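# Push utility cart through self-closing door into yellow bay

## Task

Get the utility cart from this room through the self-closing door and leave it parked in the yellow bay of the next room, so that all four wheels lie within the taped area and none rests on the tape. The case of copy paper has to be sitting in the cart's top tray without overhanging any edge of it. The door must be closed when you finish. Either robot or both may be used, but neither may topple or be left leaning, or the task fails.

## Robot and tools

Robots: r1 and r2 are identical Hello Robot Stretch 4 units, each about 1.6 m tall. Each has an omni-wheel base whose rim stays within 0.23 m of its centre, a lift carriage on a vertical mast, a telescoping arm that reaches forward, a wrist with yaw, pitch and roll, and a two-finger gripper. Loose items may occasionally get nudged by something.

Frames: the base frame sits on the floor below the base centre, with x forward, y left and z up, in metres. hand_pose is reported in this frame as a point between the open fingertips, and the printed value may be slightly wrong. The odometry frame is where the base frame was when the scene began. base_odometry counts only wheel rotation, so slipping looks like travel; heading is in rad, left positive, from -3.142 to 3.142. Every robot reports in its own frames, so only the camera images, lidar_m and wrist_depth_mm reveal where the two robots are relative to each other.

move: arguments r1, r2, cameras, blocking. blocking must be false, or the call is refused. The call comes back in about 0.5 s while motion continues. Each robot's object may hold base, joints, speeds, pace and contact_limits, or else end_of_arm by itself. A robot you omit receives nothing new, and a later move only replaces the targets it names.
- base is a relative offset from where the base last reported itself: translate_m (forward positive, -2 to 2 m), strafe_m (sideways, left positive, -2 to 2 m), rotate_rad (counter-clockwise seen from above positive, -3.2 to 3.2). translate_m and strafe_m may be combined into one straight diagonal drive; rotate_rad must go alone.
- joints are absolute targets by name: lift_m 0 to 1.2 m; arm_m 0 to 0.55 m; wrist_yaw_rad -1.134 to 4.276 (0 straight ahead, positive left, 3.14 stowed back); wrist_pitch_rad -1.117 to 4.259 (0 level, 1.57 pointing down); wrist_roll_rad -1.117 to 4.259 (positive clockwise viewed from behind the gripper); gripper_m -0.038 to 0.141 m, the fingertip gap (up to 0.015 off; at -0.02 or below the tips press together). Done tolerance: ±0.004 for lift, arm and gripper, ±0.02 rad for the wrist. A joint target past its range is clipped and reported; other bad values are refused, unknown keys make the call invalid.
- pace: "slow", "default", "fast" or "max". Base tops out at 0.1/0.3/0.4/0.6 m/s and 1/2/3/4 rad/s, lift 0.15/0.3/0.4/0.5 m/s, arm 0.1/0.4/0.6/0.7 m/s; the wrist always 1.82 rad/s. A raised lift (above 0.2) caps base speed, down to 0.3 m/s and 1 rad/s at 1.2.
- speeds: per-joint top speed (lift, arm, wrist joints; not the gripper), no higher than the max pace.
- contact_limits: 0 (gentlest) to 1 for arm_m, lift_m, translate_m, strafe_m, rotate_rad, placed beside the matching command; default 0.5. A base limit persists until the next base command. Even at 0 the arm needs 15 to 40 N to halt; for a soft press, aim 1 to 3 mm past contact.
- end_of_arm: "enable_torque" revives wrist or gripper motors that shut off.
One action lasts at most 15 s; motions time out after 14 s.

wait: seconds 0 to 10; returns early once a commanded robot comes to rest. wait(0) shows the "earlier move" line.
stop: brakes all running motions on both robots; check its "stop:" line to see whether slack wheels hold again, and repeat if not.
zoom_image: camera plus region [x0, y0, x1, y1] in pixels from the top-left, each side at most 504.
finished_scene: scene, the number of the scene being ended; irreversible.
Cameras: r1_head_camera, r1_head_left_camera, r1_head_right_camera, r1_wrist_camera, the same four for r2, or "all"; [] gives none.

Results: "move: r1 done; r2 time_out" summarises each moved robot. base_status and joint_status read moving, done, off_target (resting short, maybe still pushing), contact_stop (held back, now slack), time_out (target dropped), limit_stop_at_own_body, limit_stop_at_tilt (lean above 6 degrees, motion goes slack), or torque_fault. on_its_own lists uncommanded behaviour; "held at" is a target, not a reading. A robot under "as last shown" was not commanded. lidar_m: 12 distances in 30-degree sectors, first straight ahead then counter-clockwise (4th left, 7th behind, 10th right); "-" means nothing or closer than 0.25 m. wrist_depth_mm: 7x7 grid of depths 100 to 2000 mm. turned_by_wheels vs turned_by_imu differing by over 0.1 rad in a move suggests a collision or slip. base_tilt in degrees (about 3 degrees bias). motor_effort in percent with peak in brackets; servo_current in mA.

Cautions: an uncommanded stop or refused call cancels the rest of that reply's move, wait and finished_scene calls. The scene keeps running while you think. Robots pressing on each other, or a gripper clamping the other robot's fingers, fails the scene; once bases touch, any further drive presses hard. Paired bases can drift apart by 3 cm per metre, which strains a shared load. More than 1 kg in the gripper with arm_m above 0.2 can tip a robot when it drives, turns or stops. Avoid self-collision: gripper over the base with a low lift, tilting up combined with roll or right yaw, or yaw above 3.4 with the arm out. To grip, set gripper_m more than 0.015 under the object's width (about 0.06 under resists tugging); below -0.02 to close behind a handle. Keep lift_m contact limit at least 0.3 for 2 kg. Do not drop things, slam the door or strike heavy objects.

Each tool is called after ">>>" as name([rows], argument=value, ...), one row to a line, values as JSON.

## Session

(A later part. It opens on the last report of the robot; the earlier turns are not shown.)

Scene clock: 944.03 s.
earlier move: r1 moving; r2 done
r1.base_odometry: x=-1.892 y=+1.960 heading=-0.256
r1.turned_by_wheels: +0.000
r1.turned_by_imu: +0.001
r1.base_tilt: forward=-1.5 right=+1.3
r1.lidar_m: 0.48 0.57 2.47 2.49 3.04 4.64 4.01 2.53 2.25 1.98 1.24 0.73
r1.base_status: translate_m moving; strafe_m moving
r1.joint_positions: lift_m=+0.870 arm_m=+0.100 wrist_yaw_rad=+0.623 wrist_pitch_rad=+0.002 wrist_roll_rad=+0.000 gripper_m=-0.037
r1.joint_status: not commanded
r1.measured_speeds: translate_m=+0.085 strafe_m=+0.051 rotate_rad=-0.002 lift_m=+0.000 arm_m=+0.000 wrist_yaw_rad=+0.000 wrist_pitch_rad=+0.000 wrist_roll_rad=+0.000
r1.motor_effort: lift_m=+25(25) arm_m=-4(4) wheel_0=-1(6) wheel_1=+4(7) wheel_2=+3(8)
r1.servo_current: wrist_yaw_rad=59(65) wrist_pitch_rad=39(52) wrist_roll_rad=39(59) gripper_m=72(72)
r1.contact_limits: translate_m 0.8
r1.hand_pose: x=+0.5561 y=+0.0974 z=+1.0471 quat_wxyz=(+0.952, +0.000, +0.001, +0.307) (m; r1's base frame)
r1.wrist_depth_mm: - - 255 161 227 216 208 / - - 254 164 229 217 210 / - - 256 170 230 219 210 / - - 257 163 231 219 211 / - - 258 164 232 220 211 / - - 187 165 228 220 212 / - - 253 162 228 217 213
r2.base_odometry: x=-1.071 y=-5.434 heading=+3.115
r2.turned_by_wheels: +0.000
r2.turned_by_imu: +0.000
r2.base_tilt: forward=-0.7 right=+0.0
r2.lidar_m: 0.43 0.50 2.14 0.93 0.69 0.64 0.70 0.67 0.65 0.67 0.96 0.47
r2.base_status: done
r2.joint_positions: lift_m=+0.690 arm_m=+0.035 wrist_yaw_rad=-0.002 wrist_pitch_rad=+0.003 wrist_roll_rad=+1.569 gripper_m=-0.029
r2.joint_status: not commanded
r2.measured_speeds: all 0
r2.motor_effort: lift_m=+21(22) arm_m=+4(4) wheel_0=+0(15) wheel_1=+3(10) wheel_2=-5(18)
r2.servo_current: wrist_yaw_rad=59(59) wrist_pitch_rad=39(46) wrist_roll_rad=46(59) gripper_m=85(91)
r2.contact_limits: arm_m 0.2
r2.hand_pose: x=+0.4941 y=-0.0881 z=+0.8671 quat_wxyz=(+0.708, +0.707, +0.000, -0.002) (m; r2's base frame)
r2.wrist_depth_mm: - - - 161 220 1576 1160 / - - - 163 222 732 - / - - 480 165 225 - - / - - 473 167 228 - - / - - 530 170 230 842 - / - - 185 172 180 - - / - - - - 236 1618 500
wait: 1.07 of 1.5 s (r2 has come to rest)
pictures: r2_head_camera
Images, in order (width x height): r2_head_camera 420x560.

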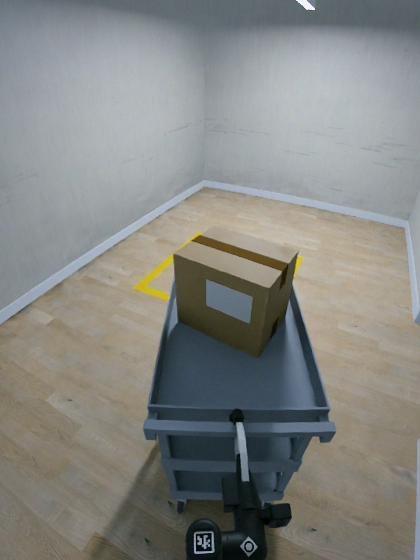

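>>> move(blocking=false, r2={"base":{"translate_m":0.2,"strafe_m":0.2}}, cameras=[])

>>> wait(seconds=2.5, cameras=["r2_head_camera","r2_head_right_camera","r1_head_camera"])

Scene clock: 977.53 s.
earlier move: r1 done
move: r2 moving
r1.base_odometry: x=-1.777 y=+1.994 heading=-0.257
r1.turned_by_wheels: +0.000
r1.turned_by_imu: -0.001
r1.base_tilt: forward=-1.5 right=+1.3
r1.lidar_m: 0.50 0.58 2.37 2.39 2.93 4.71 4.18 2.62 2.35 1.88 1.17 0.66
r1.base_status: done
r1.joint_positions: lift_m=+0.870 arm_m=+0.100 wrist_yaw_rad=+0.623 wrist_pitch_rad=+0.002 wrist_roll_rad=+0.000 gripper_m=-0.037
r1.joint_status: not commanded
r1.measured_speeds: all 0
r1.motor_effort: lift_m=+25(25) arm_m=-4(4) wheel_0=-5(5) wheel_1=+0(1) wheel_2=+6(6)
r1.servo_current: wrist_yaw_rad=46(65) wrist_pitch_rad=46(46) wrist_roll_rad=65(65) gripper_m=72(72)
r1.contact_limits: translate_m 0.8
r1.hand_pose: x=+0.5562 y=+0.0972 z=+1.0471 quat_wxyz=(+0.952, +0.000, +0.001, +0.306) (m; r1's base frame)
r1.wrist_depth_mm: - - 257 161 225 211 202 / - - 259 164 227 213 203 / - - 259 164 229 212 203 / - - 262 165 228 213 204 / - - 263 163 229 213 204 / - - 185 164 223 215 206 / - - 176 162 226 209 205
r2.base_odometry: x=-1.095 y=-5.456 heading=+3.114
r2.turned_by_wheels: -0.001
r2.turned_by_imu: +0.002
r2.base_tilt: forward=-0.6 right=+0.1
r2.lidar_m: 0.43 0.50 2.11 0.94 0.67 0.66 0.70 0.72 0.68 0.69 0.98 0.47
r2.base_status: translate_m moving; strafe_m moving
r2.joint_positions: lift_m=+0.690 arm_m=+0.035 wrist_yaw_rad=-0.005 wrist_pitch_rad=+0.003 wrist_roll_rad=+1.569 gripper_m=-0.029
r2.joint_status: not commanded
r2.measured_speeds: translate_m=+0.089 strafe_m=+0.088 rotate_rad=+0.006 lift_m=+0.000 arm_m=+0.000 wrist_yaw_rad=+0.000 wrist_pitch_rad=+0.000 wrist_roll_rad=+0.000
r2.motor_effort: lift_m=+21(21) arm_m=+4(4) wheel_0=-11(11) wheel_1=+10(11) wheel_2=-15(16)
r2.servo_current: wrist_yaw_rad=46(65) wrist_pitch_rad=46(46) wrist_roll_rad=46(59) gripper_m=85(91)
r2.contact_limits: arm_m 0.2
r2.hand_pose: x=+0.4939 y=-0.0888 z=+0.8671 quat_wxyz=(+0.708, +0.707, -0.001, -0.003) (m; r2's base frame)
r2.wrist_depth_mm: - - - 157 214 1537 544 / - - 621 160 219 - - / - - 466 163 223 - - / - - 477 165 226 - - / - - 535 169 229 - - / - - 185 172 180 - - / - - - - 237 1576 492
pictures: none
No camera images: "cameras" was empty.

Scene clock: 979.43 s.
earlier move: r2 done
r1.base_odometry: x=-1.777 y=+1.994 heading=-0.257
r1.turned_by_wheels: +0.000
r1.turned_by_imu: +0.000
r1.base_tilt: forward=-1.5 right=+1.2
r1.lidar_m: 0.49 0.58 2.37 2.39 2.93 4.73 4.14 2.64 2.35 1.84 1.14 0.65
r1.base_status: done
r1.joint_positions: lift_m=+0.870 arm_m=+0.100 wrist_yaw_rad=+0.623 wrist_pitch_rad=+0.002 wrist_roll_rad=+0.000 gripper_m=-0.037
r1.joint_status: not commanded
r1.measured_speeds: all 0
r1.motor_effort: lift_m=+25(25) arm_m=-4(4) wheel_0=-4(5) wheel_1=+0(1) wheel_2=+6(6)
r1.servo_current: wrist_yaw_rad=46(78) wrist_pitch_rad=46(52) wrist_roll_rad=46(65) gripper_m=65(72)
r1.contact_limits: translate_m 0.8
r1.hand_pose: x=+0.5562 y=+0.0972 z=+1.0471 quat_wxyz=(+0.952, +0.000, +0.001, +0.306) (m; r1's base frame)
r1.wrist_depth_mm: - - 259 161 226 211 202 / - - 258 163 226 213 201 / - - 259 165 228 213 203 / - - 262 165 229 214 204 / - - 262 163 229 214 203 / - - 185 164 223 215 204 / - - 176 163 226 208 205
r2.base_odometry: x=-1.277 y=-5.628 heading=+3.114
r2.turned_by_wheels: +0.000
r2.turned_by_imu: +0.000
r2.base_tilt: forward=-0.7 right=+0.1
r2.lidar_m: 0.48 1.96 1.87 0.99 0.75 0.71 0.77 0.97 0.91 0.96 1.31 0.40
r2.base_status: done
r2.joint_positions: lift_m=+0.690 arm_m=+0.035 wrist_yaw_rad=-0.005 wrist_pitch_rad=+0.003 wrist_roll_rad=+1.569 gripper_m=-0.029
r2.joint_status: not commanded
r2.measured_speeds: all 0
r2.motor_effort: lift_m=+21(21) arm_m=+4(4) wheel_0=-5(11) wheel_1=+1(11) wheel_2=-6(16)
r2.servo_current: wrist_yaw_rad=39(65) wrist_pitch_rad=46(46) wrist_roll_rad=46(65) gripper_m=85(98)
r2.contact_limits: arm_m 0.2
r2.hand_pose: x=+0.4939 y=-0.0888 z=+0.8671 quat_wxyz=(+0.708, +0.707, -0.001, -0.003) (m; r2's base frame)
r2.wrist_depth_mm: - 402 399 104 160 - - / - 399 402 116 174 - - / - - 488 123 187 - - / - - 621 134 204 - - / - - - 150 224 1708 - / - - 185 166 179 1661 496 / - - - - - 1576 1182
wait: 1.90 of 2.5 s (r2 has come to rest)
pictures: r1_head_camera, r2_head_camera, r2_head_right_camera
Images, in order (width x height): r1_head_camera 420x560, r2_head_camera 420x560, r2_head_right_camera 420x672.

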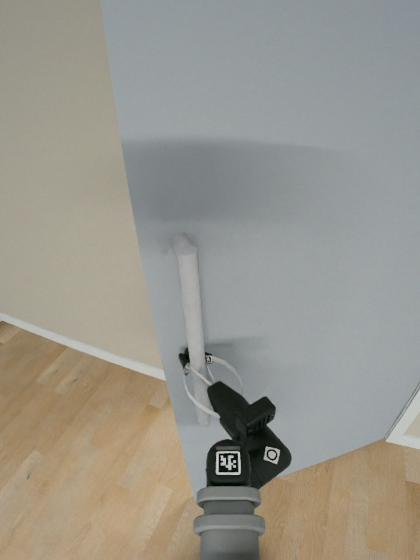

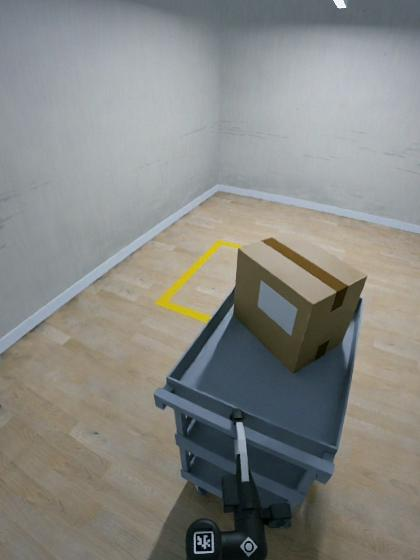

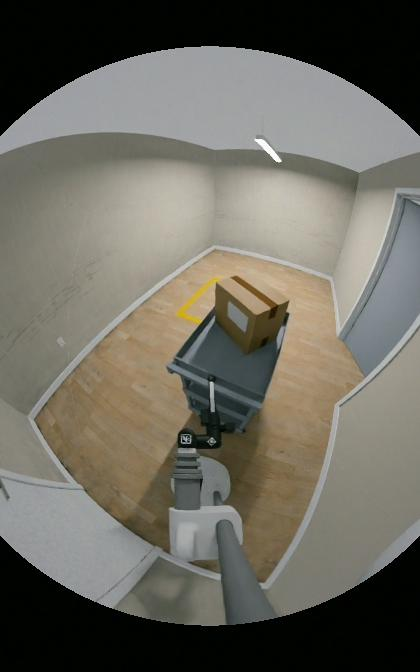

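>>> move(blocking=false, r2={"base":{"translate_m":0.2,"strafe_m":-0.3}}, r1={"base":{"translate_m":0.132,"strafe_m":0.153},"pace":"slow","contact_limits":{"translate_m":0.8}}, cameras=[])

>>> wait(seconds=2.5, cameras=["r2_head_camera","r2_head_right_camera","r1_head_camera"])

Scene clock: 989.87 s.
move: r1 moving; r2 moving
r1.base_odometry: x=-1.766 y=+2.001 heading=-0.257
r1.turned_by_wheels: -0.001
r1.turned_by_imu: -0.001
r1.base_tilt: forward=-1.6 right=+1.3
r1.lidar_m: 0.48 1.26 2.34 2.36 2.92 4.74 4.22 2.64 2.36 1.84 1.16 0.66
r1.base_status: translate_m moving; strafe_m moving
r1.joint_positions: lift_m=+0.870 arm_m=+0.100 wrist_yaw_rad=+0.620 wrist_pitch_rad=+0.002 wrist_roll_rad=+0.000 gripper_m=-0.037
r1.joint_status: not commanded
r1.measured_speeds: translate_m=+0.033 strafe_m=+0.037 rotate_rad=-0.001 lift_m=+0.000 arm_m=+0.000 wrist_yaw_rad=-0.012 wrist_pitch_rad=+0.000 wrist_roll_rad=+0.000
r1.motor_effort: lift_m=+25(25) arm_m=-4(4) wheel_0=-11(11) wheel_1=+2(6) wheel_2=+2(6)
r1.servo_current: wrist_yaw_rad=52(59) wrist_pitch_rad=46(46) wrist_roll_rad=46(65) gripper_m=72(72)
r1.contact_limits: translate_m 0.8
r1.hand_pose: x=+0.5565 y=+0.0963 z=+1.0471 quat_wxyz=(+0.952, +0.000, +0.001, +0.305) (m; r1's base frame)
r1.wrist_depth_mm: - - 259 162 227 211 202 / - - 259 163 227 215 202 / - - 260 163 229 213 203 / - - 263 163 228 214 204 / - - 264 164 229 214 204 / - - 184 166 183 215 204 / - - 170 163 226 209 205
r2.base_odometry: x=-1.293 y=-5.602 heading=+3.115
r2.turned_by_wheels: +0.000
r2.turned_by_imu: +0.002
r2.base_tilt: forward=-0.7 right=+0.0
r2.lidar_m: 0.46 1.99 1.89 1.04 0.77 0.71 0.81 0.95 0.90 0.95 1.28 0.39
r2.base_status: translate_m moving; strafe_m moving
r2.joint_positions: lift_m=+0.690 arm_m=+0.035 wrist_yaw_rad=+0.002 wrist_pitch_rad=+0.003 wrist_roll_rad=+1.569 gripper_m=-0.029
r2.joint_status: not commanded
r2.measured_speeds: translate_m=+0.070 strafe_m=-0.101 rotate_rad=-0.003 lift_m=+0.000 arm_m=+0.000 wrist_yaw_rad=+0.009 wrist_pitch_rad=+0.000 wrist_roll_rad=+0.000
r2.motor_effort: lift_m=+21(22) arm_m=+4(4) wheel_0=+18(19) wheel_1=-6(7) wheel_2=-11(13)
r2.servo_current: wrist_yaw_rad=52(65) wrist_pitch_rad=39(46) wrist_roll_rad=46(59) gripper_m=85(91)
r2.contact_limits: arm_m 0.2
r2.hand_pose: x=+0.4944 y=-0.0869 z=+0.8671 quat_wxyz=(+0.708, +0.707, +0.002, +0.000) (m; r2's base frame)
r2.wrist_depth_mm: - 389 389 103 155 - - / - 394 399 108 168 - - / - - 492 115 183 - - / - - 640 131 200 - - / - - - 145 221 1576 525 / - - 186 158 179 1618 492 / - - - - - 1576 1205
pictures: none
No camera images: "cameras" was empty.

Scene clock: 992.07 s.
earlier move: r1 moving; r2 done
r1.base_odometry: x=-1.613 y=+2.106 heading=-0.258
r1.turned_by_wheels: -0.001
r1.turned_by_imu: -0.306
r1.base_tilt: forward=-1.5 right=+1.3
r1.lidar_m: 0.48 0.96 1.42 2.09 2.20 3.16 - 3.59 2.71 2.62 1.31 0.68
r1.base_status: translate_m moving; strafe_m moving
r1.joint_positions: lift_m=+0.870 arm_m=+0.100 wrist_yaw_rad=+0.602 wrist_pitch_rad=+0.002 wrist_roll_rad=+0.000 gripper_m=-0.037
r1.joint_status: not commanded
r1.measured_speeds: translate_m=+0.020 strafe_m=+0.030 rotate_rad=-0.005 lift_m=+0.000 arm_m=+0.000 wrist_yaw_rad=+0.000 wrist_pitch_rad=+0.000 wrist_roll_rad=+0.000
r1.motor_effort: lift_m=+25(25) arm_m=-5(5) wheel_0=-9(30) wheel_1=-9(12) wheel_2=+5(10)
r1.servo_current: wrist_yaw_rad=104(117) wrist_pitch_rad=39(46) wrist_roll_rad=46(72) gripper_m=65(72)
r1.contact_limits: translate_m 0.8
r1.hand_pose: x=+0.5582 y=+0.0913 z=+1.0471 quat_wxyz=(+0.955, +0.000, +0.001, +0.297) (m; r1's base frame)
r1.wrist_depth_mm: - - 252 161 231 222 214 / - - 252 162 232 222 216 / - - 252 166 233 223 216 / - - 253 163 232 224 216 / - - 253 168 233 225 217 / - - 181 163 182 225 217 / - - 165 161 231 220 219
r2.base_odometry: x=-1.468 y=-5.323 heading=+3.114
r2.turned_by_wheels: -0.001
r2.turned_by_imu: +0.001
r2.base_tilt: forward=-0.6 right=+0.1
r2.lidar_m: 0.45 0.52 2.03 1.52 1.07 1.05 1.09 0.82 0.76 0.80 1.10 0.40
r2.base_status: done
r2.joint_positions: lift_m=+0.690 arm_m=+0.035 wrist_yaw_rad=+0.004 wrist_pitch_rad=+0.003 wrist_roll_rad=+1.569 gripper_m=-0.029
r2.joint_status: not commanded
r2.measured_speeds: all 0
r2.motor_effort: lift_m=+21(22) arm_m=+4(4) wheel_0=+1(20) wheel_1=-4(8) wheel_2=-3(13)
r2.servo_current: wrist_yaw_rad=52(65) wrist_pitch_rad=39(46) wrist_roll_rad=46(59) gripper_m=85(98)
r2.contact_limits: arm_m 0.2
r2.hand_pose: x=+0.4946 y=-0.0864 z=+0.8671 quat_wxyz=(+0.708, +0.707, +0.002, +0.000) (m; r2's base frame)
r2.wrist_depth_mm: - - 549 134 187 - - / - 488 449 139 196 - - / - 452 442 146 206 - - / - - 521 153 216 - - / - - 621 161 227 - - / - - 185 170 180 1618 508 / - - - - - 1618 469
wait: 2.20 of 2.5 s (r2 has come to rest)
pictures: r1_head_camera, r2_head_camera, r2_head_right_camera
Images, in order (width x height): r1_head_camera 420x560, r2_head_camera 420x560, r2_head_right_camera 420x672.

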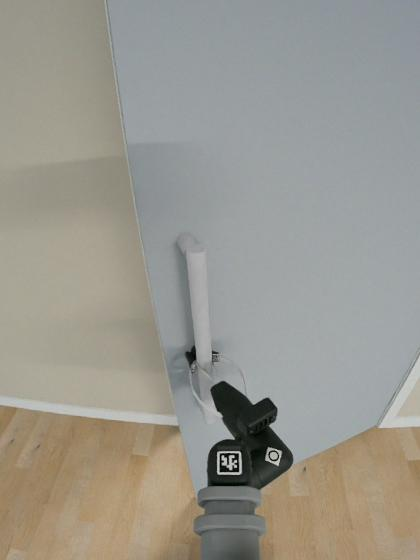

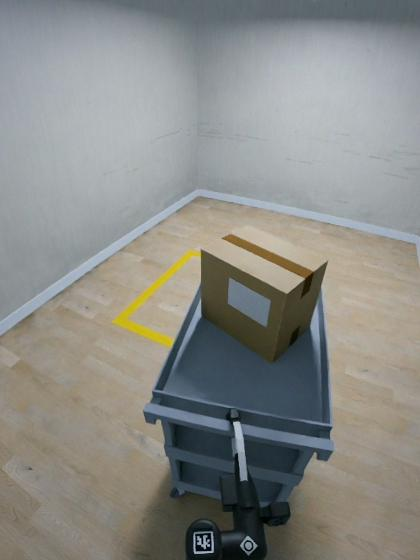

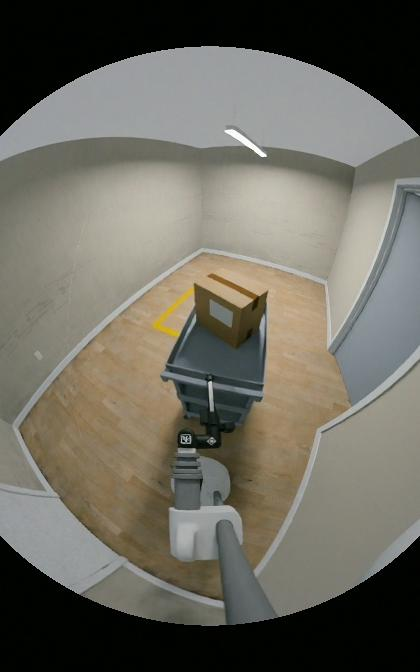

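>>> move(blocking=false, r2={"base":{"translate_m":0.22,"strafe_m":-0.16}}, r1={"base":{"translate_m":0.128,"strafe_m":0.153},"pace":"slow","contact_limits":{"translate_m":0.8}}, cameras=[])

>>> wait(seconds=2.5, cameras=["r2_head_camera","r1_head_camera"])

Scene clock: 1008.47 s.
earlier move: r1 done
move: r1 moving; r2 moving
r1.base_odometry: x=-1.599 y=+2.115 heading=-0.259
r1.turned_by_wheels: -0.001
r1.turned_by_imu: -0.004
r1.base_tilt: forward=-1.5 right=+1.3
r1.lidar_m: 0.49 0.97 1.41 2.08 2.19 3.12 - 3.62 2.72 2.66 1.28 0.67
r1.base_status: translate_m moving; strafe_m moving
r1.joint_positions: lift_m=+0.870 arm_m=+0.100 wrist_yaw_rad=+0.603 wrist_pitch_rad=+0.002 wrist_roll_rad=+0.000 gripper_m=-0.037
r1.joint_status: not commanded
r1.measured_speeds: translate_m=+0.032 strafe_m=+0.037 rotate_rad=-0.003 lift_m=+0.000 arm_m=+0.000 wrist_yaw_rad=+0.000 wrist_pitch_rad=+0.000 wrist_roll_rad=+0.000
r1.motor_effort: lift_m=+25(25) arm_m=-5(5) wheel_0=-14(15) wheel_1=+1(2) wheel_2=+0(5)
r1.servo_current: wrist_yaw_rad=98(117) wrist_pitch_rad=39(52) wrist_roll_rad=52(65) gripper_m=72(72)
r1.contact_limits: translate_m 0.8
r1.hand_pose: x=+0.5581 y=+0.0916 z=+1.0471 quat_wxyz=(+0.955, +0.000, +0.001, +0.297) (m; r1's base frame)
r1.wrist_depth_mm: - - 251 161 230 222 214 / - - 251 162 232 221 216 / - - 251 164 233 223 215 / - - 252 163 231 223 216 / - - 252 166 234 224 217 / - - 185 165 182 224 217 / - - 163 162 232 146 217
r2.base_odometry: x=-1.495 y=-5.302 heading=+3.114
r2.turned_by_wheels: +0.000
r2.turned_by_imu: +0.002
r2.base_tilt: forward=-0.7 right=+0.0
r2.lidar_m: 0.43 0.51 2.03 1.57 1.12 1.07 1.11 0.78 0.75 0.77 1.09 0.43
r2.base_status: translate_m moving; strafe_m moving
r2.joint_positions: lift_m=+0.690 arm_m=+0.035 wrist_yaw_rad=+0.002 wrist_pitch_rad=+0.003 wrist_roll_rad=+1.569 gripper_m=-0.029
r2.joint_status: not commanded
r2.measured_speeds: translate_m=+0.108 strafe_m=-0.078 rotate_rad=+0.006 lift_m=+0.000 arm_m=+0.000 wrist_yaw_rad=-0.011 wrist_pitch_rad=+0.000 wrist_roll_rad=+0.000
r2.motor_effort: lift_m=+21(21) arm_m=+4(4) wheel_0=+12(20) wheel_1=-5(6) wheel_2=-13(14)
r2.servo_current: wrist_yaw_rad=39(52) wrist_pitch_rad=39(46) wrist_roll_rad=52(59) gripper_m=85(91)
r2.contact_limits: arm_m 0.2
r2.hand_pose: x=+0.4945 y=-0.0867 z=+0.8671 quat_wxyz=(+0.708, +0.707, +0.002, +0.000) (m; r2's base frame)
r2.wrist_depth_mm: - - - 136 191 - - / - - 459 141 197 - - / - 452 442 147 207 - - / - - 512 154 218 - - / - - 615 161 225 - - / - - 185 170 181 1618 517 / - - - - - 1618 473
pictures: none
No camera images: "cameras" was empty.

Scene clock: 1010.27 s.
earlier move: r1 moving; r2 done
r1.base_odometry: x=-1.465 y=+2.209 heading=-0.259
r1.turned_by_wheels: +0.000
r1.turned_by_imu: -0.231
r1.base_tilt: forward=-1.5 right=+1.3
r1.lidar_m: 0.49 0.75 0.94 1.86 1.92 2.34 - 5.04 3.17 2.83 1.39 0.68
r1.base_status: translate_m moving; strafe_m moving
r1.joint_positions: lift_m=+0.870 arm_m=+0.100 wrist_yaw_rad=+0.603 wrist_pitch_rad=+0.002 wrist_roll_rad=+0.000 gripper_m=-0.037
r1.joint_status: not commanded
r1.measured_speeds: translate_m=+0.044 strafe_m=+0.055 rotate_rad=+0.012 lift_m=+0.000 arm_m=+0.000 wrist_yaw_rad=+0.000 wrist_pitch_rad=+0.000 wrist_roll_rad=+0.000
r1.motor_effort: lift_m=+25(25) arm_m=-5(5) wheel_0=-14(28) wheel_1=-7(7) wheel_2=+0(7)
r1.servo_current: wrist_yaw_rad=98(124) wrist_pitch_rad=39(52) wrist_roll_rad=46(65) gripper_m=72(78)
r1.contact_limits: translate_m 0.8
r1.hand_pose: x=+0.5581 y=+0.0916 z=+1.0471 quat_wxyz=(+0.955, +0.000, +0.001, +0.297) (m; r1's base frame)
r1.wrist_depth_mm: - - 248 160 233 226 220 / - - 248 161 233 226 220 / - - 248 161 233 227 221 / - - 250 162 233 228 222 / - - 251 167 235 228 222 / - - 186 163 178 228 224 / - - 162 161 234 226 224
r2.base_odometry: x=-1.684 y=-5.157 heading=+3.113
r2.turned_by_wheels: +0.000
r2.turned_by_imu: +0.000
r2.base_tilt: forward=-0.7 right=+0.1
r2.lidar_m: 0.45 2.15 2.06 1.89 1.39 1.29 1.07 0.77 0.73 0.76 1.33 0.43
r2.base_status: done
r2.joint_positions: lift_m=+0.690 arm_m=+0.035 wrist_yaw_rad=+0.001 wrist_pitch_rad=+0.003 wrist_roll_rad=+1.569 gripper_m=-0.029
r2.joint_status: not commanded
r2.measured_speeds: all 0
r2.motor_effort: lift_m=+21(21) arm_m=+4(4) wheel_0=+0(20) wheel_1=-5(6) wheel_2=-5(16)
r2.servo_current: wrist_yaw_rad=52(59) wrist_pitch_rad=46(46) wrist_roll_rad=46(59) gripper_m=78(91)
r2.contact_limits: arm_m 0.2
r2.hand_pose: x=+0.4944 y=-0.0871 z=+0.8671 quat_wxyz=(+0.708, +0.707, +0.001, -0.001) (m; r2's base frame)
r2.wrist_depth_mm: - - - 139 195 676 - / - - 480 145 202 - - / - 449 439 151 210 - - / - - 508 157 219 - - / - - 603 164 227 - - / - - 184 172 180 1576 525 / - - - - - 1576 477
wait: 1.80 of 2.5 s (r2 has come to rest)
pictures: r1_head_camera, r2_head_camera
Images, in order (width x height): r1_head_camera 420x560, r2_head_camera 420x560.

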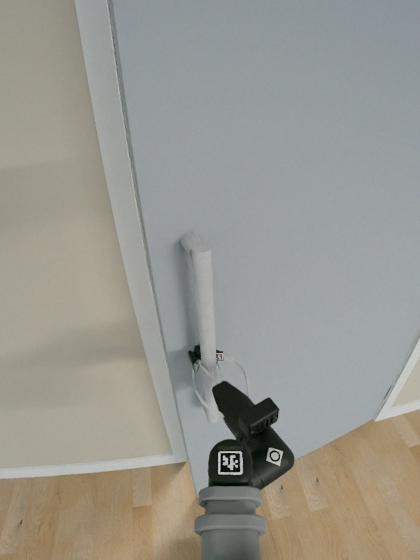

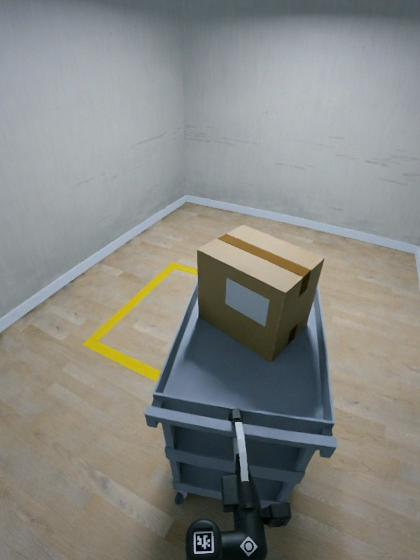

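>>> move(blocking=false, r2={"base":{"translate_m":0.03,"strafe_m":-0.25}}, r1={"base":{"translate_m":0.123,"strafe_m":0.157},"pace":"slow","contact_limits":{"translate_m":0.8}}, cameras=[])

>>> wait(seconds=2.5, cameras=["r2_head_camera","r1_head_camera"])

Scene clock: 1022.13 s.
earlier move: r1 done
move: r1 moving; r2 moving
r1.base_odometry: x=-1.436 y=+2.230 heading=-0.260
r1.turned_by_wheels: -0.001
r1.turned_by_imu: -0.053
r1.base_tilt: forward=-1.5 right=+1.3
r1.lidar_m: 0.51 0.70 0.87 1.58 1.88 2.22 3.99 5.12 3.30 2.86 1.44 0.72
r1.base_status: translate_m moving; strafe_m moving
r1.joint_positions: lift_m=+0.870 arm_m=+0.100 wrist_yaw_rad=+0.603 wrist_pitch_rad=+0.002 wrist_roll_rad=+0.000 gripper_m=-0.037
r1.joint_status: not commanded
r1.measured_speeds: translate_m=+0.030 strafe_m=+0.039 rotate_rad=+0.000 lift_m=+0.000 arm_m=+0.000 wrist_yaw_rad=+0.000 wrist_pitch_rad=+0.000 wrist_roll_rad=+0.000
r1.motor_effort: lift_m=+25(25) arm_m=-5(5) wheel_0=-15(18) wheel_1=+0(4) wheel_2=-4(5)
r1.servo_current: wrist_yaw_rad=98(117) wrist_pitch_rad=39(52) wrist_roll_rad=46(65) gripper_m=65(72)
r1.contact_limits: translate_m 0.8
r1.hand_pose: x=+0.5581 y=+0.0916 z=+1.0471 quat_wxyz=(+0.955, +0.000, +0.001, +0.297) (m; r1's base frame)
r1.wrist_depth_mm: - - 247 161 233 228 221 / - - 247 163 235 227 223 / - - 248 164 235 229 223 / - - 247 163 234 229 224 / - - 250 164 235 229 224 / - - 249 164 181 229 226 / - - 162 161 236 228 226
r2.base_odometry: x=-1.687 y=-5.123 heading=+3.113
r2.turned_by_wheels: +0.000
r2.turned_by_imu: +0.002
r2.base_tilt: forward=-0.7 right=+0.1
r2.lidar_m: 0.45 0.49 2.09 1.93 1.37 1.34 1.06 0.75 0.70 0.75 1.29 0.41
r2.base_status: translate_m moving; strafe_m moving
r2.joint_positions: lift_m=+0.690 arm_m=+0.035 wrist_yaw_rad=+0.004 wrist_pitch_rad=+0.003 wrist_roll_rad=+1.569 gripper_m=-0.029
r2.joint_status: not commanded
r2.measured_speeds: translate_m=+0.016 strafe_m=-0.132 rotate_rad=+0.002 lift_m=+0.000 arm_m=+0.000 wrist_yaw_rad=+0.006 wrist_pitch_rad=+0.000 wrist_roll_rad=+0.000
r2.motor_effort: lift_m=+21(21) arm_m=+4(4) wheel_0=+16(18) wheel_1=-8(11) wheel_2=-5(10)
r2.servo_current: wrist_yaw_rad=46(59) wrist_pitch_rad=46(46) wrist_roll_rad=52(52) gripper_m=78(91)
r2.contact_limits: arm_m 0.2
r2.hand_pose: x=+0.4946 y=-0.0864 z=+0.8671 quat_wxyz=(+0.708, +0.707, +0.002, +0.000) (m; r2's base frame)
r2.wrist_depth_mm: - - - 139 193 668 - / - - 484 144 201 - - / - 459 436 150 210 - - / - - 504 156 218 - - / - - 603 163 228 - - / - - 187 170 180 1499 530 / - - - - - 1499 480
pictures: none
No camera images: "cameras" was empty.

Scene clock: 1023.87 s.
earlier move: r1 moving; r2 done
r1.base_odometry: x=-1.310 y=+2.325 heading=-0.262
r1.turned_by_wheels: -0.001
r1.turned_by_imu: -0.063
r1.base_tilt: forward=-1.6 right=+1.3
r1.lidar_m: 0.50 0.59 0.71 1.17 1.77 2.07 3.48 5.22 3.48 2.97 1.32 0.65
r1.base_status: translate_m moving; strafe_m moving
r1.joint_positions: lift_m=+0.870 arm_m=+0.100 wrist_yaw_rad=+0.597 wrist_pitch_rad=+0.002 wrist_roll_rad=+0.000 gripper_m=-0.037
r1.joint_status: not commanded
r1.measured_speeds: translate_m=+0.047 strafe_m=+0.062 rotate_rad=-0.006 lift_m=+0.000 arm_m=+0.000 wrist_yaw_rad=+0.000 wrist_pitch_rad=+0.000 wrist_roll_rad=+0.000
r1.motor_effort: lift_m=+25(25) arm_m=-5(5) wheel_0=-24(32) wheel_1=-3(5) wheel_2=-10(19)
r1.servo_current: wrist_yaw_rad=130(156) wrist_pitch_rad=39(52) wrist_roll_rad=39(65) gripper_m=59(72)
r1.contact_limits: translate_m 0.8
r1.hand_pose: x=+0.5587 y=+0.0899 z=+1.0471 quat_wxyz=(+0.956, +0.000, +0.001, +0.294) (m; r1's base frame)
r1.wrist_depth_mm: 343 325 244 236 223 219 212 / 343 325 245 236 224 219 214 / 343 325 244 238 226 220 213 / 349 325 246 240 225 220 214 / 349 329 247 241 226 221 215 / 351 329 247 183 170 221 216 / 355 330 156 163 170 224 -
r2.base_odometry: x=-1.707 y=-4.906 heading=+3.113
r2.turned_by_wheels: +0.000
r2.turned_by_imu: +0.001
r2.base_tilt: forward=-0.7 right=+0.1
r2.lidar_m: 0.41 0.45 2.26 2.16 1.52 1.46 0.78 0.53 0.51 0.55 0.94 0.48
r2.base_status: done
r2.joint_positions: lift_m=+0.690 arm_m=+0.035 wrist_yaw_rad=+0.004 wrist_pitch_rad=+0.003 wrist_roll_rad=+1.569 gripper_m=-0.029
r2.joint_status: not commanded
r2.measured_speeds: all 0
r2.motor_effort: lift_m=+21(21) arm_m=+4(4) wheel_0=+3(19) wheel_1=-2(11) wheel_2=-3(10)
r2.servo_current: wrist_yaw_rad=59(59) wrist_pitch_rad=39(46) wrist_roll_rad=52(59) gripper_m=85(91)
r2.contact_limits: arm_m 0.2
r2.hand_pose: x=+0.4946 y=-0.0864 z=+0.8671 quat_wxyz=(+0.708, +0.707, +0.002, +0.000) (m; r2's base frame)
r2.wrist_depth_mm: - - - 176 236 1618 1182 / - - - 175 236 1708 - / - - 585 175 234 831 - / - - 466 174 234 - - / - - 504 173 232 - - / - - 185 173 180 - - / - - 591 - 231 - -
wait: 1.73 of 2.5 s (r2 has come to rest)
pictures: r1_head_camera, r2_head_camera
Images, in order (width x height): r1_head_camera 420x560, r2_head_camera 420x560.

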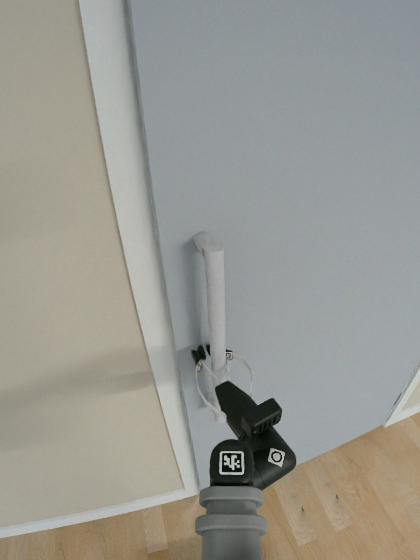

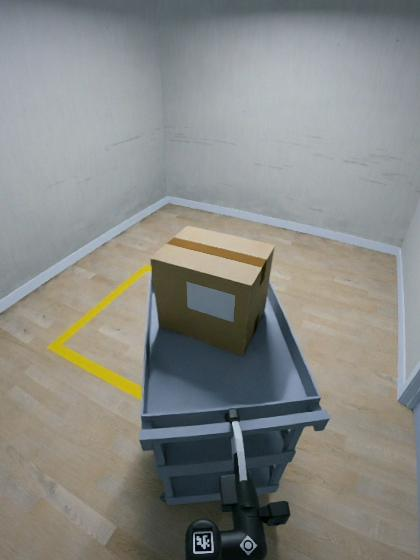

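>>> move(blocking=false, r2={"base":{"translate_m":0.35,"strafe_m":0.07}}, r1={"base":{"translate_m":0.11,"strafe_m":0.12},"pace":"slow","contact_limits":{"translate_m":0.8}}, cameras=[])

>>> wait(seconds=2.5, cameras=["r2_head_camera","r1_head_camera","r2_head_right_camera"])

Scene clock: 1030.60 s.
earlier move: r1 done
move: r1 moving; r2 moving
r1.base_odometry: x=-1.276 y=+2.349 heading=-0.262
r1.turned_by_wheels: +0.000
r1.turned_by_imu: -0.137
r1.base_tilt: forward=-1.6 right=+1.3
r1.lidar_m: 0.48 0.51 0.56 0.89 1.74 1.84 2.76 5.27 3.91 3.06 1.62 0.72
r1.base_status: translate_m moving; strafe_m moving
r1.joint_positions: lift_m=+0.870 arm_m=+0.100 wrist_yaw_rad=+0.599 wrist_pitch_rad=+0.002 wrist_roll_rad=+0.000 gripper_m=-0.037
r1.joint_status: not commanded
r1.measured_speeds: translate_m=+0.033 strafe_m=+0.036 rotate_rad=-0.002 lift_m=+0.000 arm_m=+0.000 wrist_yaw_rad=+0.000 wrist_pitch_rad=+0.000 wrist_roll_rad=+0.000
r1.motor_effort: lift_m=+25(25) arm_m=-4(6) wheel_0=-13(17) wheel_1=+6(6) wheel_2=-11(11)
r1.servo_current: wrist_yaw_rad=124(143) wrist_pitch_rad=46(52) wrist_roll_rad=46(52) gripper_m=52(65)
r1.contact_limits: translate_m 0.8
r1.hand_pose: x=+0.5584 y=+0.0905 z=+1.0471 quat_wxyz=(+0.955, +0.000, +0.001, +0.295) (m; r1's base frame)
r1.wrist_depth_mm: 256 - 243 159 232 225 221 / 255 - 244 159 232 225 221 / 257 - 245 159 232 227 222 / 258 - 246 159 232 228 223 / 259 - 246 164 234 228 225 / 260 - 245 160 182 229 224 / 262 138 180 157 233 226 224
r2.base_odometry: x=-1.738 y=-4.911 heading=+3.113
r2.turned_by_wheels: +0.000
r2.turned_by_imu: +0.000
r2.base_tilt: forward=-0.8 right=+0.1
r2.lidar_m: 0.41 0.44 2.25 2.16 1.55 1.48 0.81 0.58 0.55 0.58 0.92 0.48
r2.base_status: translate_m moving; strafe_m moving
r2.joint_positions: lift_m=+0.690 arm_m=+0.035 wrist_yaw_rad=-0.005 wrist_pitch_rad=+0.003 wrist_roll_rad=+1.569 gripper_m=-0.029
r2.joint_status: not commanded
r2.measured_speeds: translate_m=+0.122 strafe_m=+0.025 rotate_rad=-0.002 lift_m=+0.000 arm_m=+0.000 wrist_yaw_rad=-0.018 wrist_pitch_rad=+0.000 wrist_roll_rad=+0.000
r2.motor_effort: lift_m=+21(21) arm_m=+4(4) wheel_0=+3(9) wheel_1=+9(10) wheel_2=-17(17)
r2.servo_current: wrist_yaw_rad=52(52) wrist_pitch_rad=46(46) wrist_roll_rad=39(59) gripper_m=85(91)
r2.contact_limits: arm_m 0.2
r2.hand_pose: x=+0.4939 y=-0.0887 z=+0.8671 quat_wxyz=(+0.708, +0.707, -0.001, -0.003) (m; r2's base frame)
r2.wrist_depth_mm: - - - 180 242 1661 1160 / - - - 178 239 1661 - / - - 615 177 237 788 - / - - 462 175 235 - - / - - 496 173 232 - - / - - 186 172 180 - - / - - 591 - 229 - -
pictures: none
No camera images: "cameras" was empty.

Scene clock: 1032.77 s.
earlier move: r1 limit_stop_at_tilt; r2 done
r1.base_odometry: x=-1.271 y=+2.430 heading=-0.388
r1.turned_by_wheels: -0.127
r1.turned_by_imu: -0.170
r1.base_tilt: forward=-1.6 right=+1.3
r1.lidar_m: 0.48 0.48 0.51 0.68 1.58 1.71 2.28 5.30 4.73 3.24 2.86 0.80
r1.base_status: translate_m limit_stop_at_tilt; strafe_m limit_stop_at_tilt
r1.joint_positions: lift_m=+0.869 arm_m=+0.099 wrist_yaw_rad=+0.616 wrist_pitch_rad=+0.001 wrist_roll_rad=+0.000 gripper_m=-0.038
r1.joint_status: not commanded
r1.measured_speeds: translate_m=+0.043 strafe_m=+0.012 rotate_rad=-0.002 lift_m=+0.000 arm_m=+0.000 wrist_yaw_rad=+0.000 wrist_pitch_rad=+0.000 wrist_roll_rad=+0.000
r1.on_its_own: the wheels are slack since a limit_stop_at_tilt; lift_m is slack since a limit_stop_at_tilt; arm_m is slack since a limit_stop_at_tilt
r1.motor_effort: lift_m=+19(25) arm_m=-3(9) wheel_0=-2(18) wheel_1=+0(14) wheel_2=+1(24)
r1.servo_current: wrist_yaw_rad=46(143) wrist_pitch_rad=39(130) wrist_roll_rad=39(65) gripper_m=52(65)
r1.contact_limits: translate_m 0.8
r1.hand_pose: x=+0.5559 y=+0.0952 z=+1.0471 quat_wxyz=(+0.953, +0.000, +0.000, +0.303) (m; r1's base frame)
r1.wrist_depth_mm: 240 - 241 162 244 245 246 / 241 - 241 163 243 245 246 / 241 - 241 164 245 246 246 / 241 - 242 163 245 247 247 / 242 - 242 164 244 246 248 / 241 - 208 164 244 246 249 / 241 136 244 162 245 247 248
r2.base_odometry: x=-2.058 y=-4.966 heading=+3.113
r2.turned_by_wheels: +0.000
r2.turned_by_imu: +0.000
r2.base_tilt: forward=-0.6 right=+0.1
r2.lidar_m: 0.44 2.13 2.02 2.12 1.80 1.72 1.14 0.80 0.75 0.90 1.19 0.43
r2.base_status: done
r2.joint_positions: lift_m=+0.690 arm_m=+0.035 wrist_yaw_rad=-0.005 wrist_pitch_rad=+0.003 wrist_roll_rad=+1.569 gripper_m=-0.029
r2.joint_status: not commanded
r2.measured_speeds: all 0
r2.motor_effort: lift_m=+21(21) arm_m=+4(4) wheel_0=+3(9) wheel_1=+4(10) wheel_2=-5(20)
r2.servo_current: wrist_yaw_rad=59(65) wrist_pitch_rad=46(46) wrist_roll_rad=39(59) gripper_m=85(91)
r2.contact_limits: arm_m 0.2
r2.hand_pose: x=+0.4938 y=-0.0889 z=+0.8671 quat_wxyz=(+0.708, +0.707, -0.001, -0.003) (m; r2's base frame)
r2.wrist_depth_mm: - - 554 136 189 - - / - 496 452 141 198 - - / - 455 445 147 207 - - / - - 521 155 217 - - / - - 627 163 227 - - / - - 186 170 180 1618 508 / - - - - - 1618 1160
wait: 2.17 of 2.5 s (r2 has come to rest)
pictures: r1_head_camera, r2_head_camera, r2_head_right_camera
Images, in order (width x height): r1_head_camera 420x560, r2_head_camera 420x560, r2_head_right_camera 420x672.

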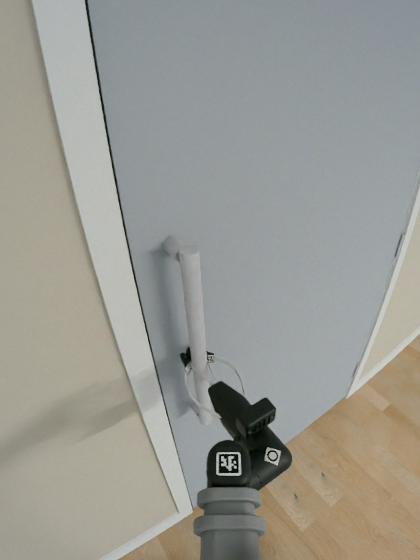

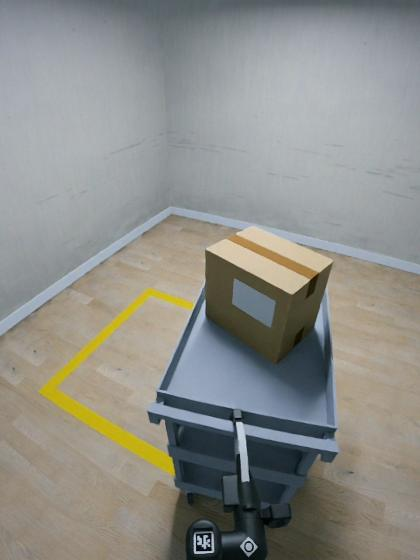

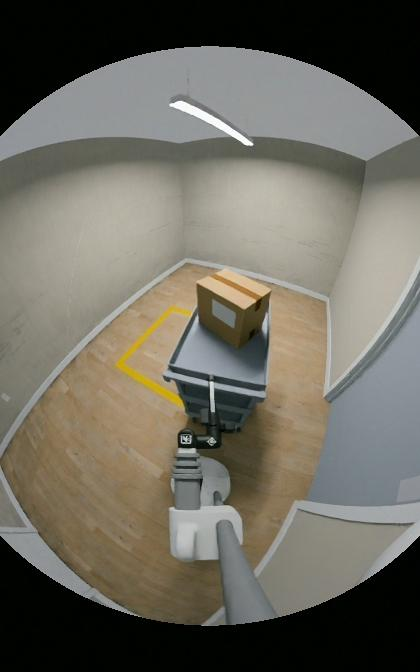

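>>> move(blocking=false, r2={"base":{"translate_m":-0.13,"strafe_m":-0.38}}, r1={"joints":{"gripper_m":0.08}}, cameras=[])

>>> wait(seconds=3, cameras=[])

>>> wait(seconds=1, cameras=["r2_head_camera","r1_head_camera","r2_head_right_camera"])

Scene clock: 1051.63 s.
earlier move: r1 limit_stop_at_tilt
move: r1 moving; r2 moving
r1.base_odometry: x=-1.269 y=+2.430 heading=-0.389
r1.turned_by_wheels: -0.001
r1.turned_by_imu: -0.002
r1.base_tilt: forward=-1.6 right=+1.3
r1.lidar_m: 0.46 0.47 0.50 0.67 1.60 1.71 2.26 5.28 4.70 3.25 2.86 0.80
r1.base_status: translate_m limit_stop_at_tilt (by the wheels' count: -0.004 of +0.110); strafe_m limit_stop_at_tilt (by the wheels' count: +0.082 of +0.120)
r1.joint_positions: lift_m=+0.869 arm_m=+0.099 wrist_yaw_rad=+0.616 wrist_pitch_rad=+0.001 wrist_roll_rad=+0.000 gripper_m=-0.012
r1.joint_status: gripper_m moving
r1.measured_speeds: translate_m=-0.006 strafe_m=+0.000 rotate_rad=-0.018 lift_m=+0.000 arm_m=+0.000 wrist_yaw_rad=+0.000 wrist_pitch_rad=+0.000 wrist_roll_rad=+0.000
r1.on_its_own: the wheels are slack since a limit_stop_at_tilt; lift_m is slack since a limit_stop_at_tilt; arm_m is slack since a limit_stop_at_tilt
r1.motor_effort: lift_m=+19(19) arm_m=-4(4) wheel_0=+0(1) wheel_1=+0(0) wheel_2=+0(0)
r1.servo_current: wrist_yaw_rad=52(59) wrist_pitch_rad=39(52) wrist_roll_rad=52(59) gripper_m=65(65)
r1.contact_limits: translate_m 0.8
r1.hand_pose: x=+0.5559 y=+0.0952 z=+1.0471 quat_wxyz=(+0.953, +0.000, +0.000, +0.303) (m; r1's base frame)
r1.wrist_depth_mm: 236 - 240 162 243 245 246 / 236 - 240 163 244 245 245 / 238 - 242 166 244 246 247 / 239 - 242 164 244 247 247 / 239 - 243 165 245 246 247 / 240 - 209 165 245 246 248 / 239 - 244 162 246 248 249
r2.base_odometry: x=-2.047 y=-4.936 heading=+3.114
r2.turned_by_wheels: +0.001
r2.turned_by_imu: +0.004
r2.base_tilt: forward=-0.7 right=+0.1
r2.lidar_m: 0.42 0.55 2.06 2.15 1.83 1.74 1.08 0.75 0.70 0.85 1.17 0.43
r2.base_status: translate_m moving; strafe_m moving
r2.joint_positions: lift_m=+0.690 arm_m=+0.035 wrist_yaw_rad=+0.004 wrist_pitch_rad=+0.003 wrist_roll_rad=+1.569 gripper_m=-0.029
r2.joint_status: not commanded
r2.measured_speeds: translate_m=-0.040 strafe_m=-0.118 rotate_rad=+0.001 lift_m=+0.000 arm_m=+0.000 wrist_yaw_rad=+0.012 wrist_pitch_rad=+0.000 wrist_roll_rad=+0.000
r2.motor_effort: lift_m=+21(21) arm_m=+4(4) wheel_0=+12(14) wheel_1=-10(11) wheel_2=+9(11)
r2.servo_current: wrist_yaw_rad=46(59) wrist_pitch_rad=46(46) wrist_roll_rad=52(52) gripper_m=85(91)
r2.contact_limits: arm_m 0.2
r2.hand_pose: x=+0.4946 y=-0.0864 z=+0.8671 quat_wxyz=(+0.708, +0.707, +0.002, +0.000) (m; r2's base frame)
r2.wrist_depth_mm: - - 549 133 187 - - / - 484 449 139 195 - - / - 455 442 145 206 - - / - - 521 153 217 - - / - - 634 160 225 - - / - - 186 169 180 1618 508 / - - - - - 1576 466
pictures: none
No camera images: "cameras" was empty.

Scene clock: 1053.00 s.
earlier move: r1 done; r2 moving
r1.base_odometry: x=-1.269 y=+2.430 heading=-0.391
r1.turned_by_wheels: -0.002
r1.turned_by_imu: -0.002
r1.base_tilt: forward=-1.6 right=+1.3
r1.lidar_m: 0.48 0.49 0.52 0.67 1.59 1.70 2.26 5.28 4.73 3.26 2.89 0.78
r1.base_status: translate_m limit_stop_at_tilt (by the wheels' count: -0.004 of +0.110); strafe_m limit_stop_at_tilt (by the wheels' count: +0.082 of +0.120)
r1.joint_positions: lift_m=+0.869 arm_m=+0.099 wrist_yaw_rad=+0.617 wrist_pitch_rad=+0.001 wrist_roll_rad=+0.000 gripper_m=+0.080
r1.joint_status: all done
r1.measured_speeds: all 0
r1.on_its_own: the wheels are slack since a limit_stop_at_tilt; lift_m is slack since a limit_stop_at_tilt; arm_m is slack since a limit_stop_at_tilt
r1.motor_effort: lift_m=+19(19) arm_m=-3(4) wheel_0=+0(1) wheel_1=+0(0) wheel_2=+0(0)
r1.servo_current: wrist_yaw_rad=52(78) wrist_pitch_rad=46(52) wrist_roll_rad=52(65) gripper_m=39(85)
r1.contact_limits: translate_m 0.8
r1.hand_pose: x=+0.5558 y=+0.0956 z=+1.0471 quat_wxyz=(+0.953, +0.000, +0.000, +0.304) (m; r1's base frame)
r1.wrist_depth_mm: 238 - 240 161 242 243 244 / 238 - 241 164 242 244 246 / 238 - 242 164 245 244 246 / 238 - 243 164 245 244 246 / 239 - 243 163 245 245 247 / 240 - 215 163 195 247 246 / 241 149 242 151 245 247 247
r2.base_odometry: x=-1.937 y=-4.640 heading=+3.114
r2.turned_by_wheels: -0.001
r2.turned_by_imu: +0.000
r2.base_tilt: forward=-0.7 right=+0.1
r2.lidar_m: 0.39 0.41 2.38 2.47 1.86 1.74 0.63 0.44 0.40 0.53 0.73 0.48
r2.base_status: translate_m moving; strafe_m moving
r2.joint_positions: lift_m=+0.690 arm_m=+0.035 wrist_yaw_rad=+0.004 wrist_pitch_rad=+0.003 wrist_roll_rad=+1.569 gripper_m=-0.029
r2.joint_status: not commanded
r2.measured_speeds: translate_m=-0.055 strafe_m=-0.160 rotate_rad=-0.002 lift_m=+0.000 arm_m=+0.000 wrist_yaw_rad=+0.000 wrist_pitch_rad=+0.000 wrist_roll_rad=+0.000
r2.motor_effort: lift_m=+21(21) arm_m=+4(4) wheel_0=+3(16) wheel_1=-3(12) wheel_2=+8(13)
r2.servo_current: wrist_yaw_rad=52(65) wrist_pitch_rad=39(46) wrist_roll_rad=46(59) gripper_m=78(91)
r2.contact_limits: arm_m 0.2
r2.hand_pose: x=+0.4946 y=-0.0862 z=+0.8671 quat_wxyz=(+0.708, +0.707, +0.002, +0.001) (m; r2's base frame)
r2.wrist_depth_mm: - - - 199 265 1366 1060 / - - - 193 256 1708 1160 / - - - 189 248 820 - / - - 517 182 242 842 - / - - 473 178 236 - - / - - 185 173 180 - - / - - 544 - 225 - -
wait: 1.37 of 3 s (r1 has come to rest)
pictures: none
No camera images: "cameras" was empty.

Scene clock: 1053.93 s.
earlier move: r2 done
r1.base_odometry: x=-1.269 y=+2.430 heading=-0.391
r1.turned_by_wheels: +0.000
r1.turned_by_imu: +0.000
r1.base_tilt: forward=-1.6 right=+1.2
r1.lidar_m: 0.51 0.49 0.50 0.67 1.57 1.72 2.25 5.28 4.72 3.25 2.90 0.80
r1.base_status: translate_m limit_stop_at_tilt (by the wheels' count: -0.004 of +0.110); strafe_m limit_stop_at_tilt (by the wheels' count: +0.082 of +0.120)
r1.joint_positions: lift_m=+0.869 arm_m=+0.099 wrist_yaw_rad=+0.617 wrist_pitch_rad=+0.001 wrist_roll_rad=+0.000 gripper_m=+0.080
r1.joint_status: all done
r1.measured_speeds: all 0
r1.on_its_own: the wheels are slack since a limit_stop_at_tilt; lift_m is slack since a limit_stop_at_tilt; arm_m is slack since a limit_stop_at_tilt
r1.motor_effort: lift_m=+19(19) arm_m=-4(4) wheel_0=+0(1) wheel_1=+0(0) wheel_2=+0(0)
r1.servo_current: wrist_yaw_rad=52(78) wrist_pitch_rad=39(52) wrist_roll_rad=52(65) gripper_m=46(85)
r1.contact_limits: translate_m 0.8
r1.hand_pose: x=+0.5558 y=+0.0956 z=+1.0471 quat_wxyz=(+0.953, +0.000, +0.000, +0.304) (m; r1's base frame)
r1.wrist_depth_mm: 238 - 240 161 244 244 243 / 238 - 242 164 243 243 245 / 238 - 241 164 244 244 245 / 239 - 242 163 244 247 246 / 238 - 243 163 244 246 246 / 240 - 214 164 195 246 248 / 240 149 244 151 247 247 247
r2.base_odometry: x=-1.918 y=-4.590 heading=+3.114
r2.turned_by_wheels: +0.000
r2.turned_by_imu: +0.000
r2.base_tilt: forward=-0.7 right=+0.0
r2.lidar_m: 0.38 0.39 2.41 2.55 1.88 1.57 0.56 0.40 0.35 0.48 0.65 0.49
r2.base_status: done
r2.joint_positions: lift_m=+0.690 arm_m=+0.035 wrist_yaw_rad=+0.004 wrist_pitch_rad=+0.003 wrist_roll_rad=+1.569 gripper_m=-0.029
r2.joint_status: not commanded
r2.measured_speeds: all 0
r2.motor_effort: lift_m=+21(21) arm_m=+4(4) wheel_0=+3(16) wheel_1=-2(12) wheel_2=+7(13)
r2.servo_current: wrist_yaw_rad=52(65) wrist_pitch_rad=39(46) wrist_roll_rad=39(59) gripper_m=85(91)
r2.contact_limits: arm_m 0.2
r2.hand_pose: x=+0.4946 y=-0.0862 z=+0.8671 quat_wxyz=(+0.708, +0.707, +0.002, +0.001) (m; r2's base frame)
r2.wrist_depth_mm: - - - 277 281 303 301 / - - - 264 267 1708 1182 / - - - 195 257 1708 - / - - 603 187 248 842 - / - - 469 180 236 - - / - - 185 172 179 - - / - - 517 - 223 - -
wait: 0.93 of 1 s (r2 has come to rest)
pictures: r1_head_camera, r2_head_camera, r2_head_right_camera
Images, in order (width x height): r1_head_camera 420x560, r2_head_camera 420x560, r2_head_right_camera 420x672.

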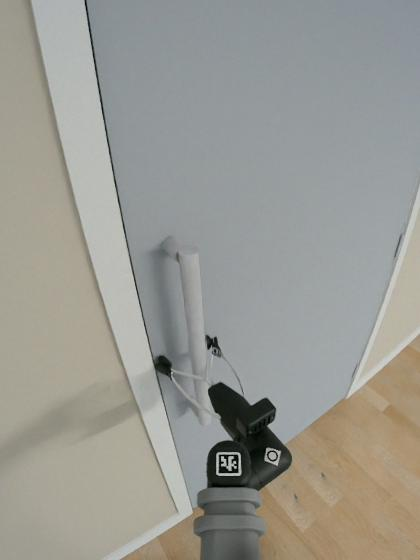

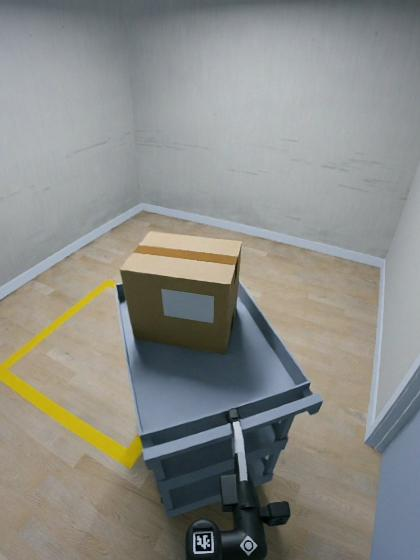

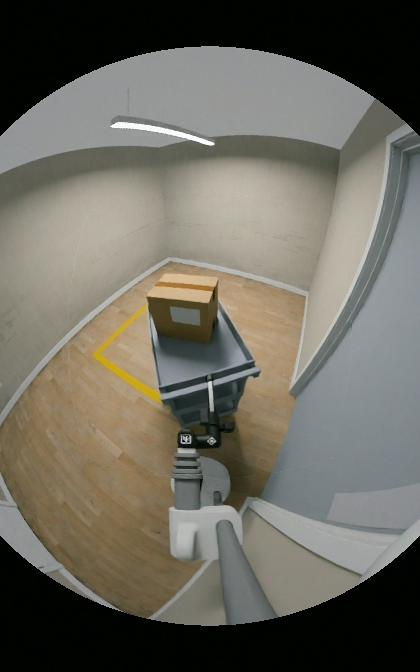

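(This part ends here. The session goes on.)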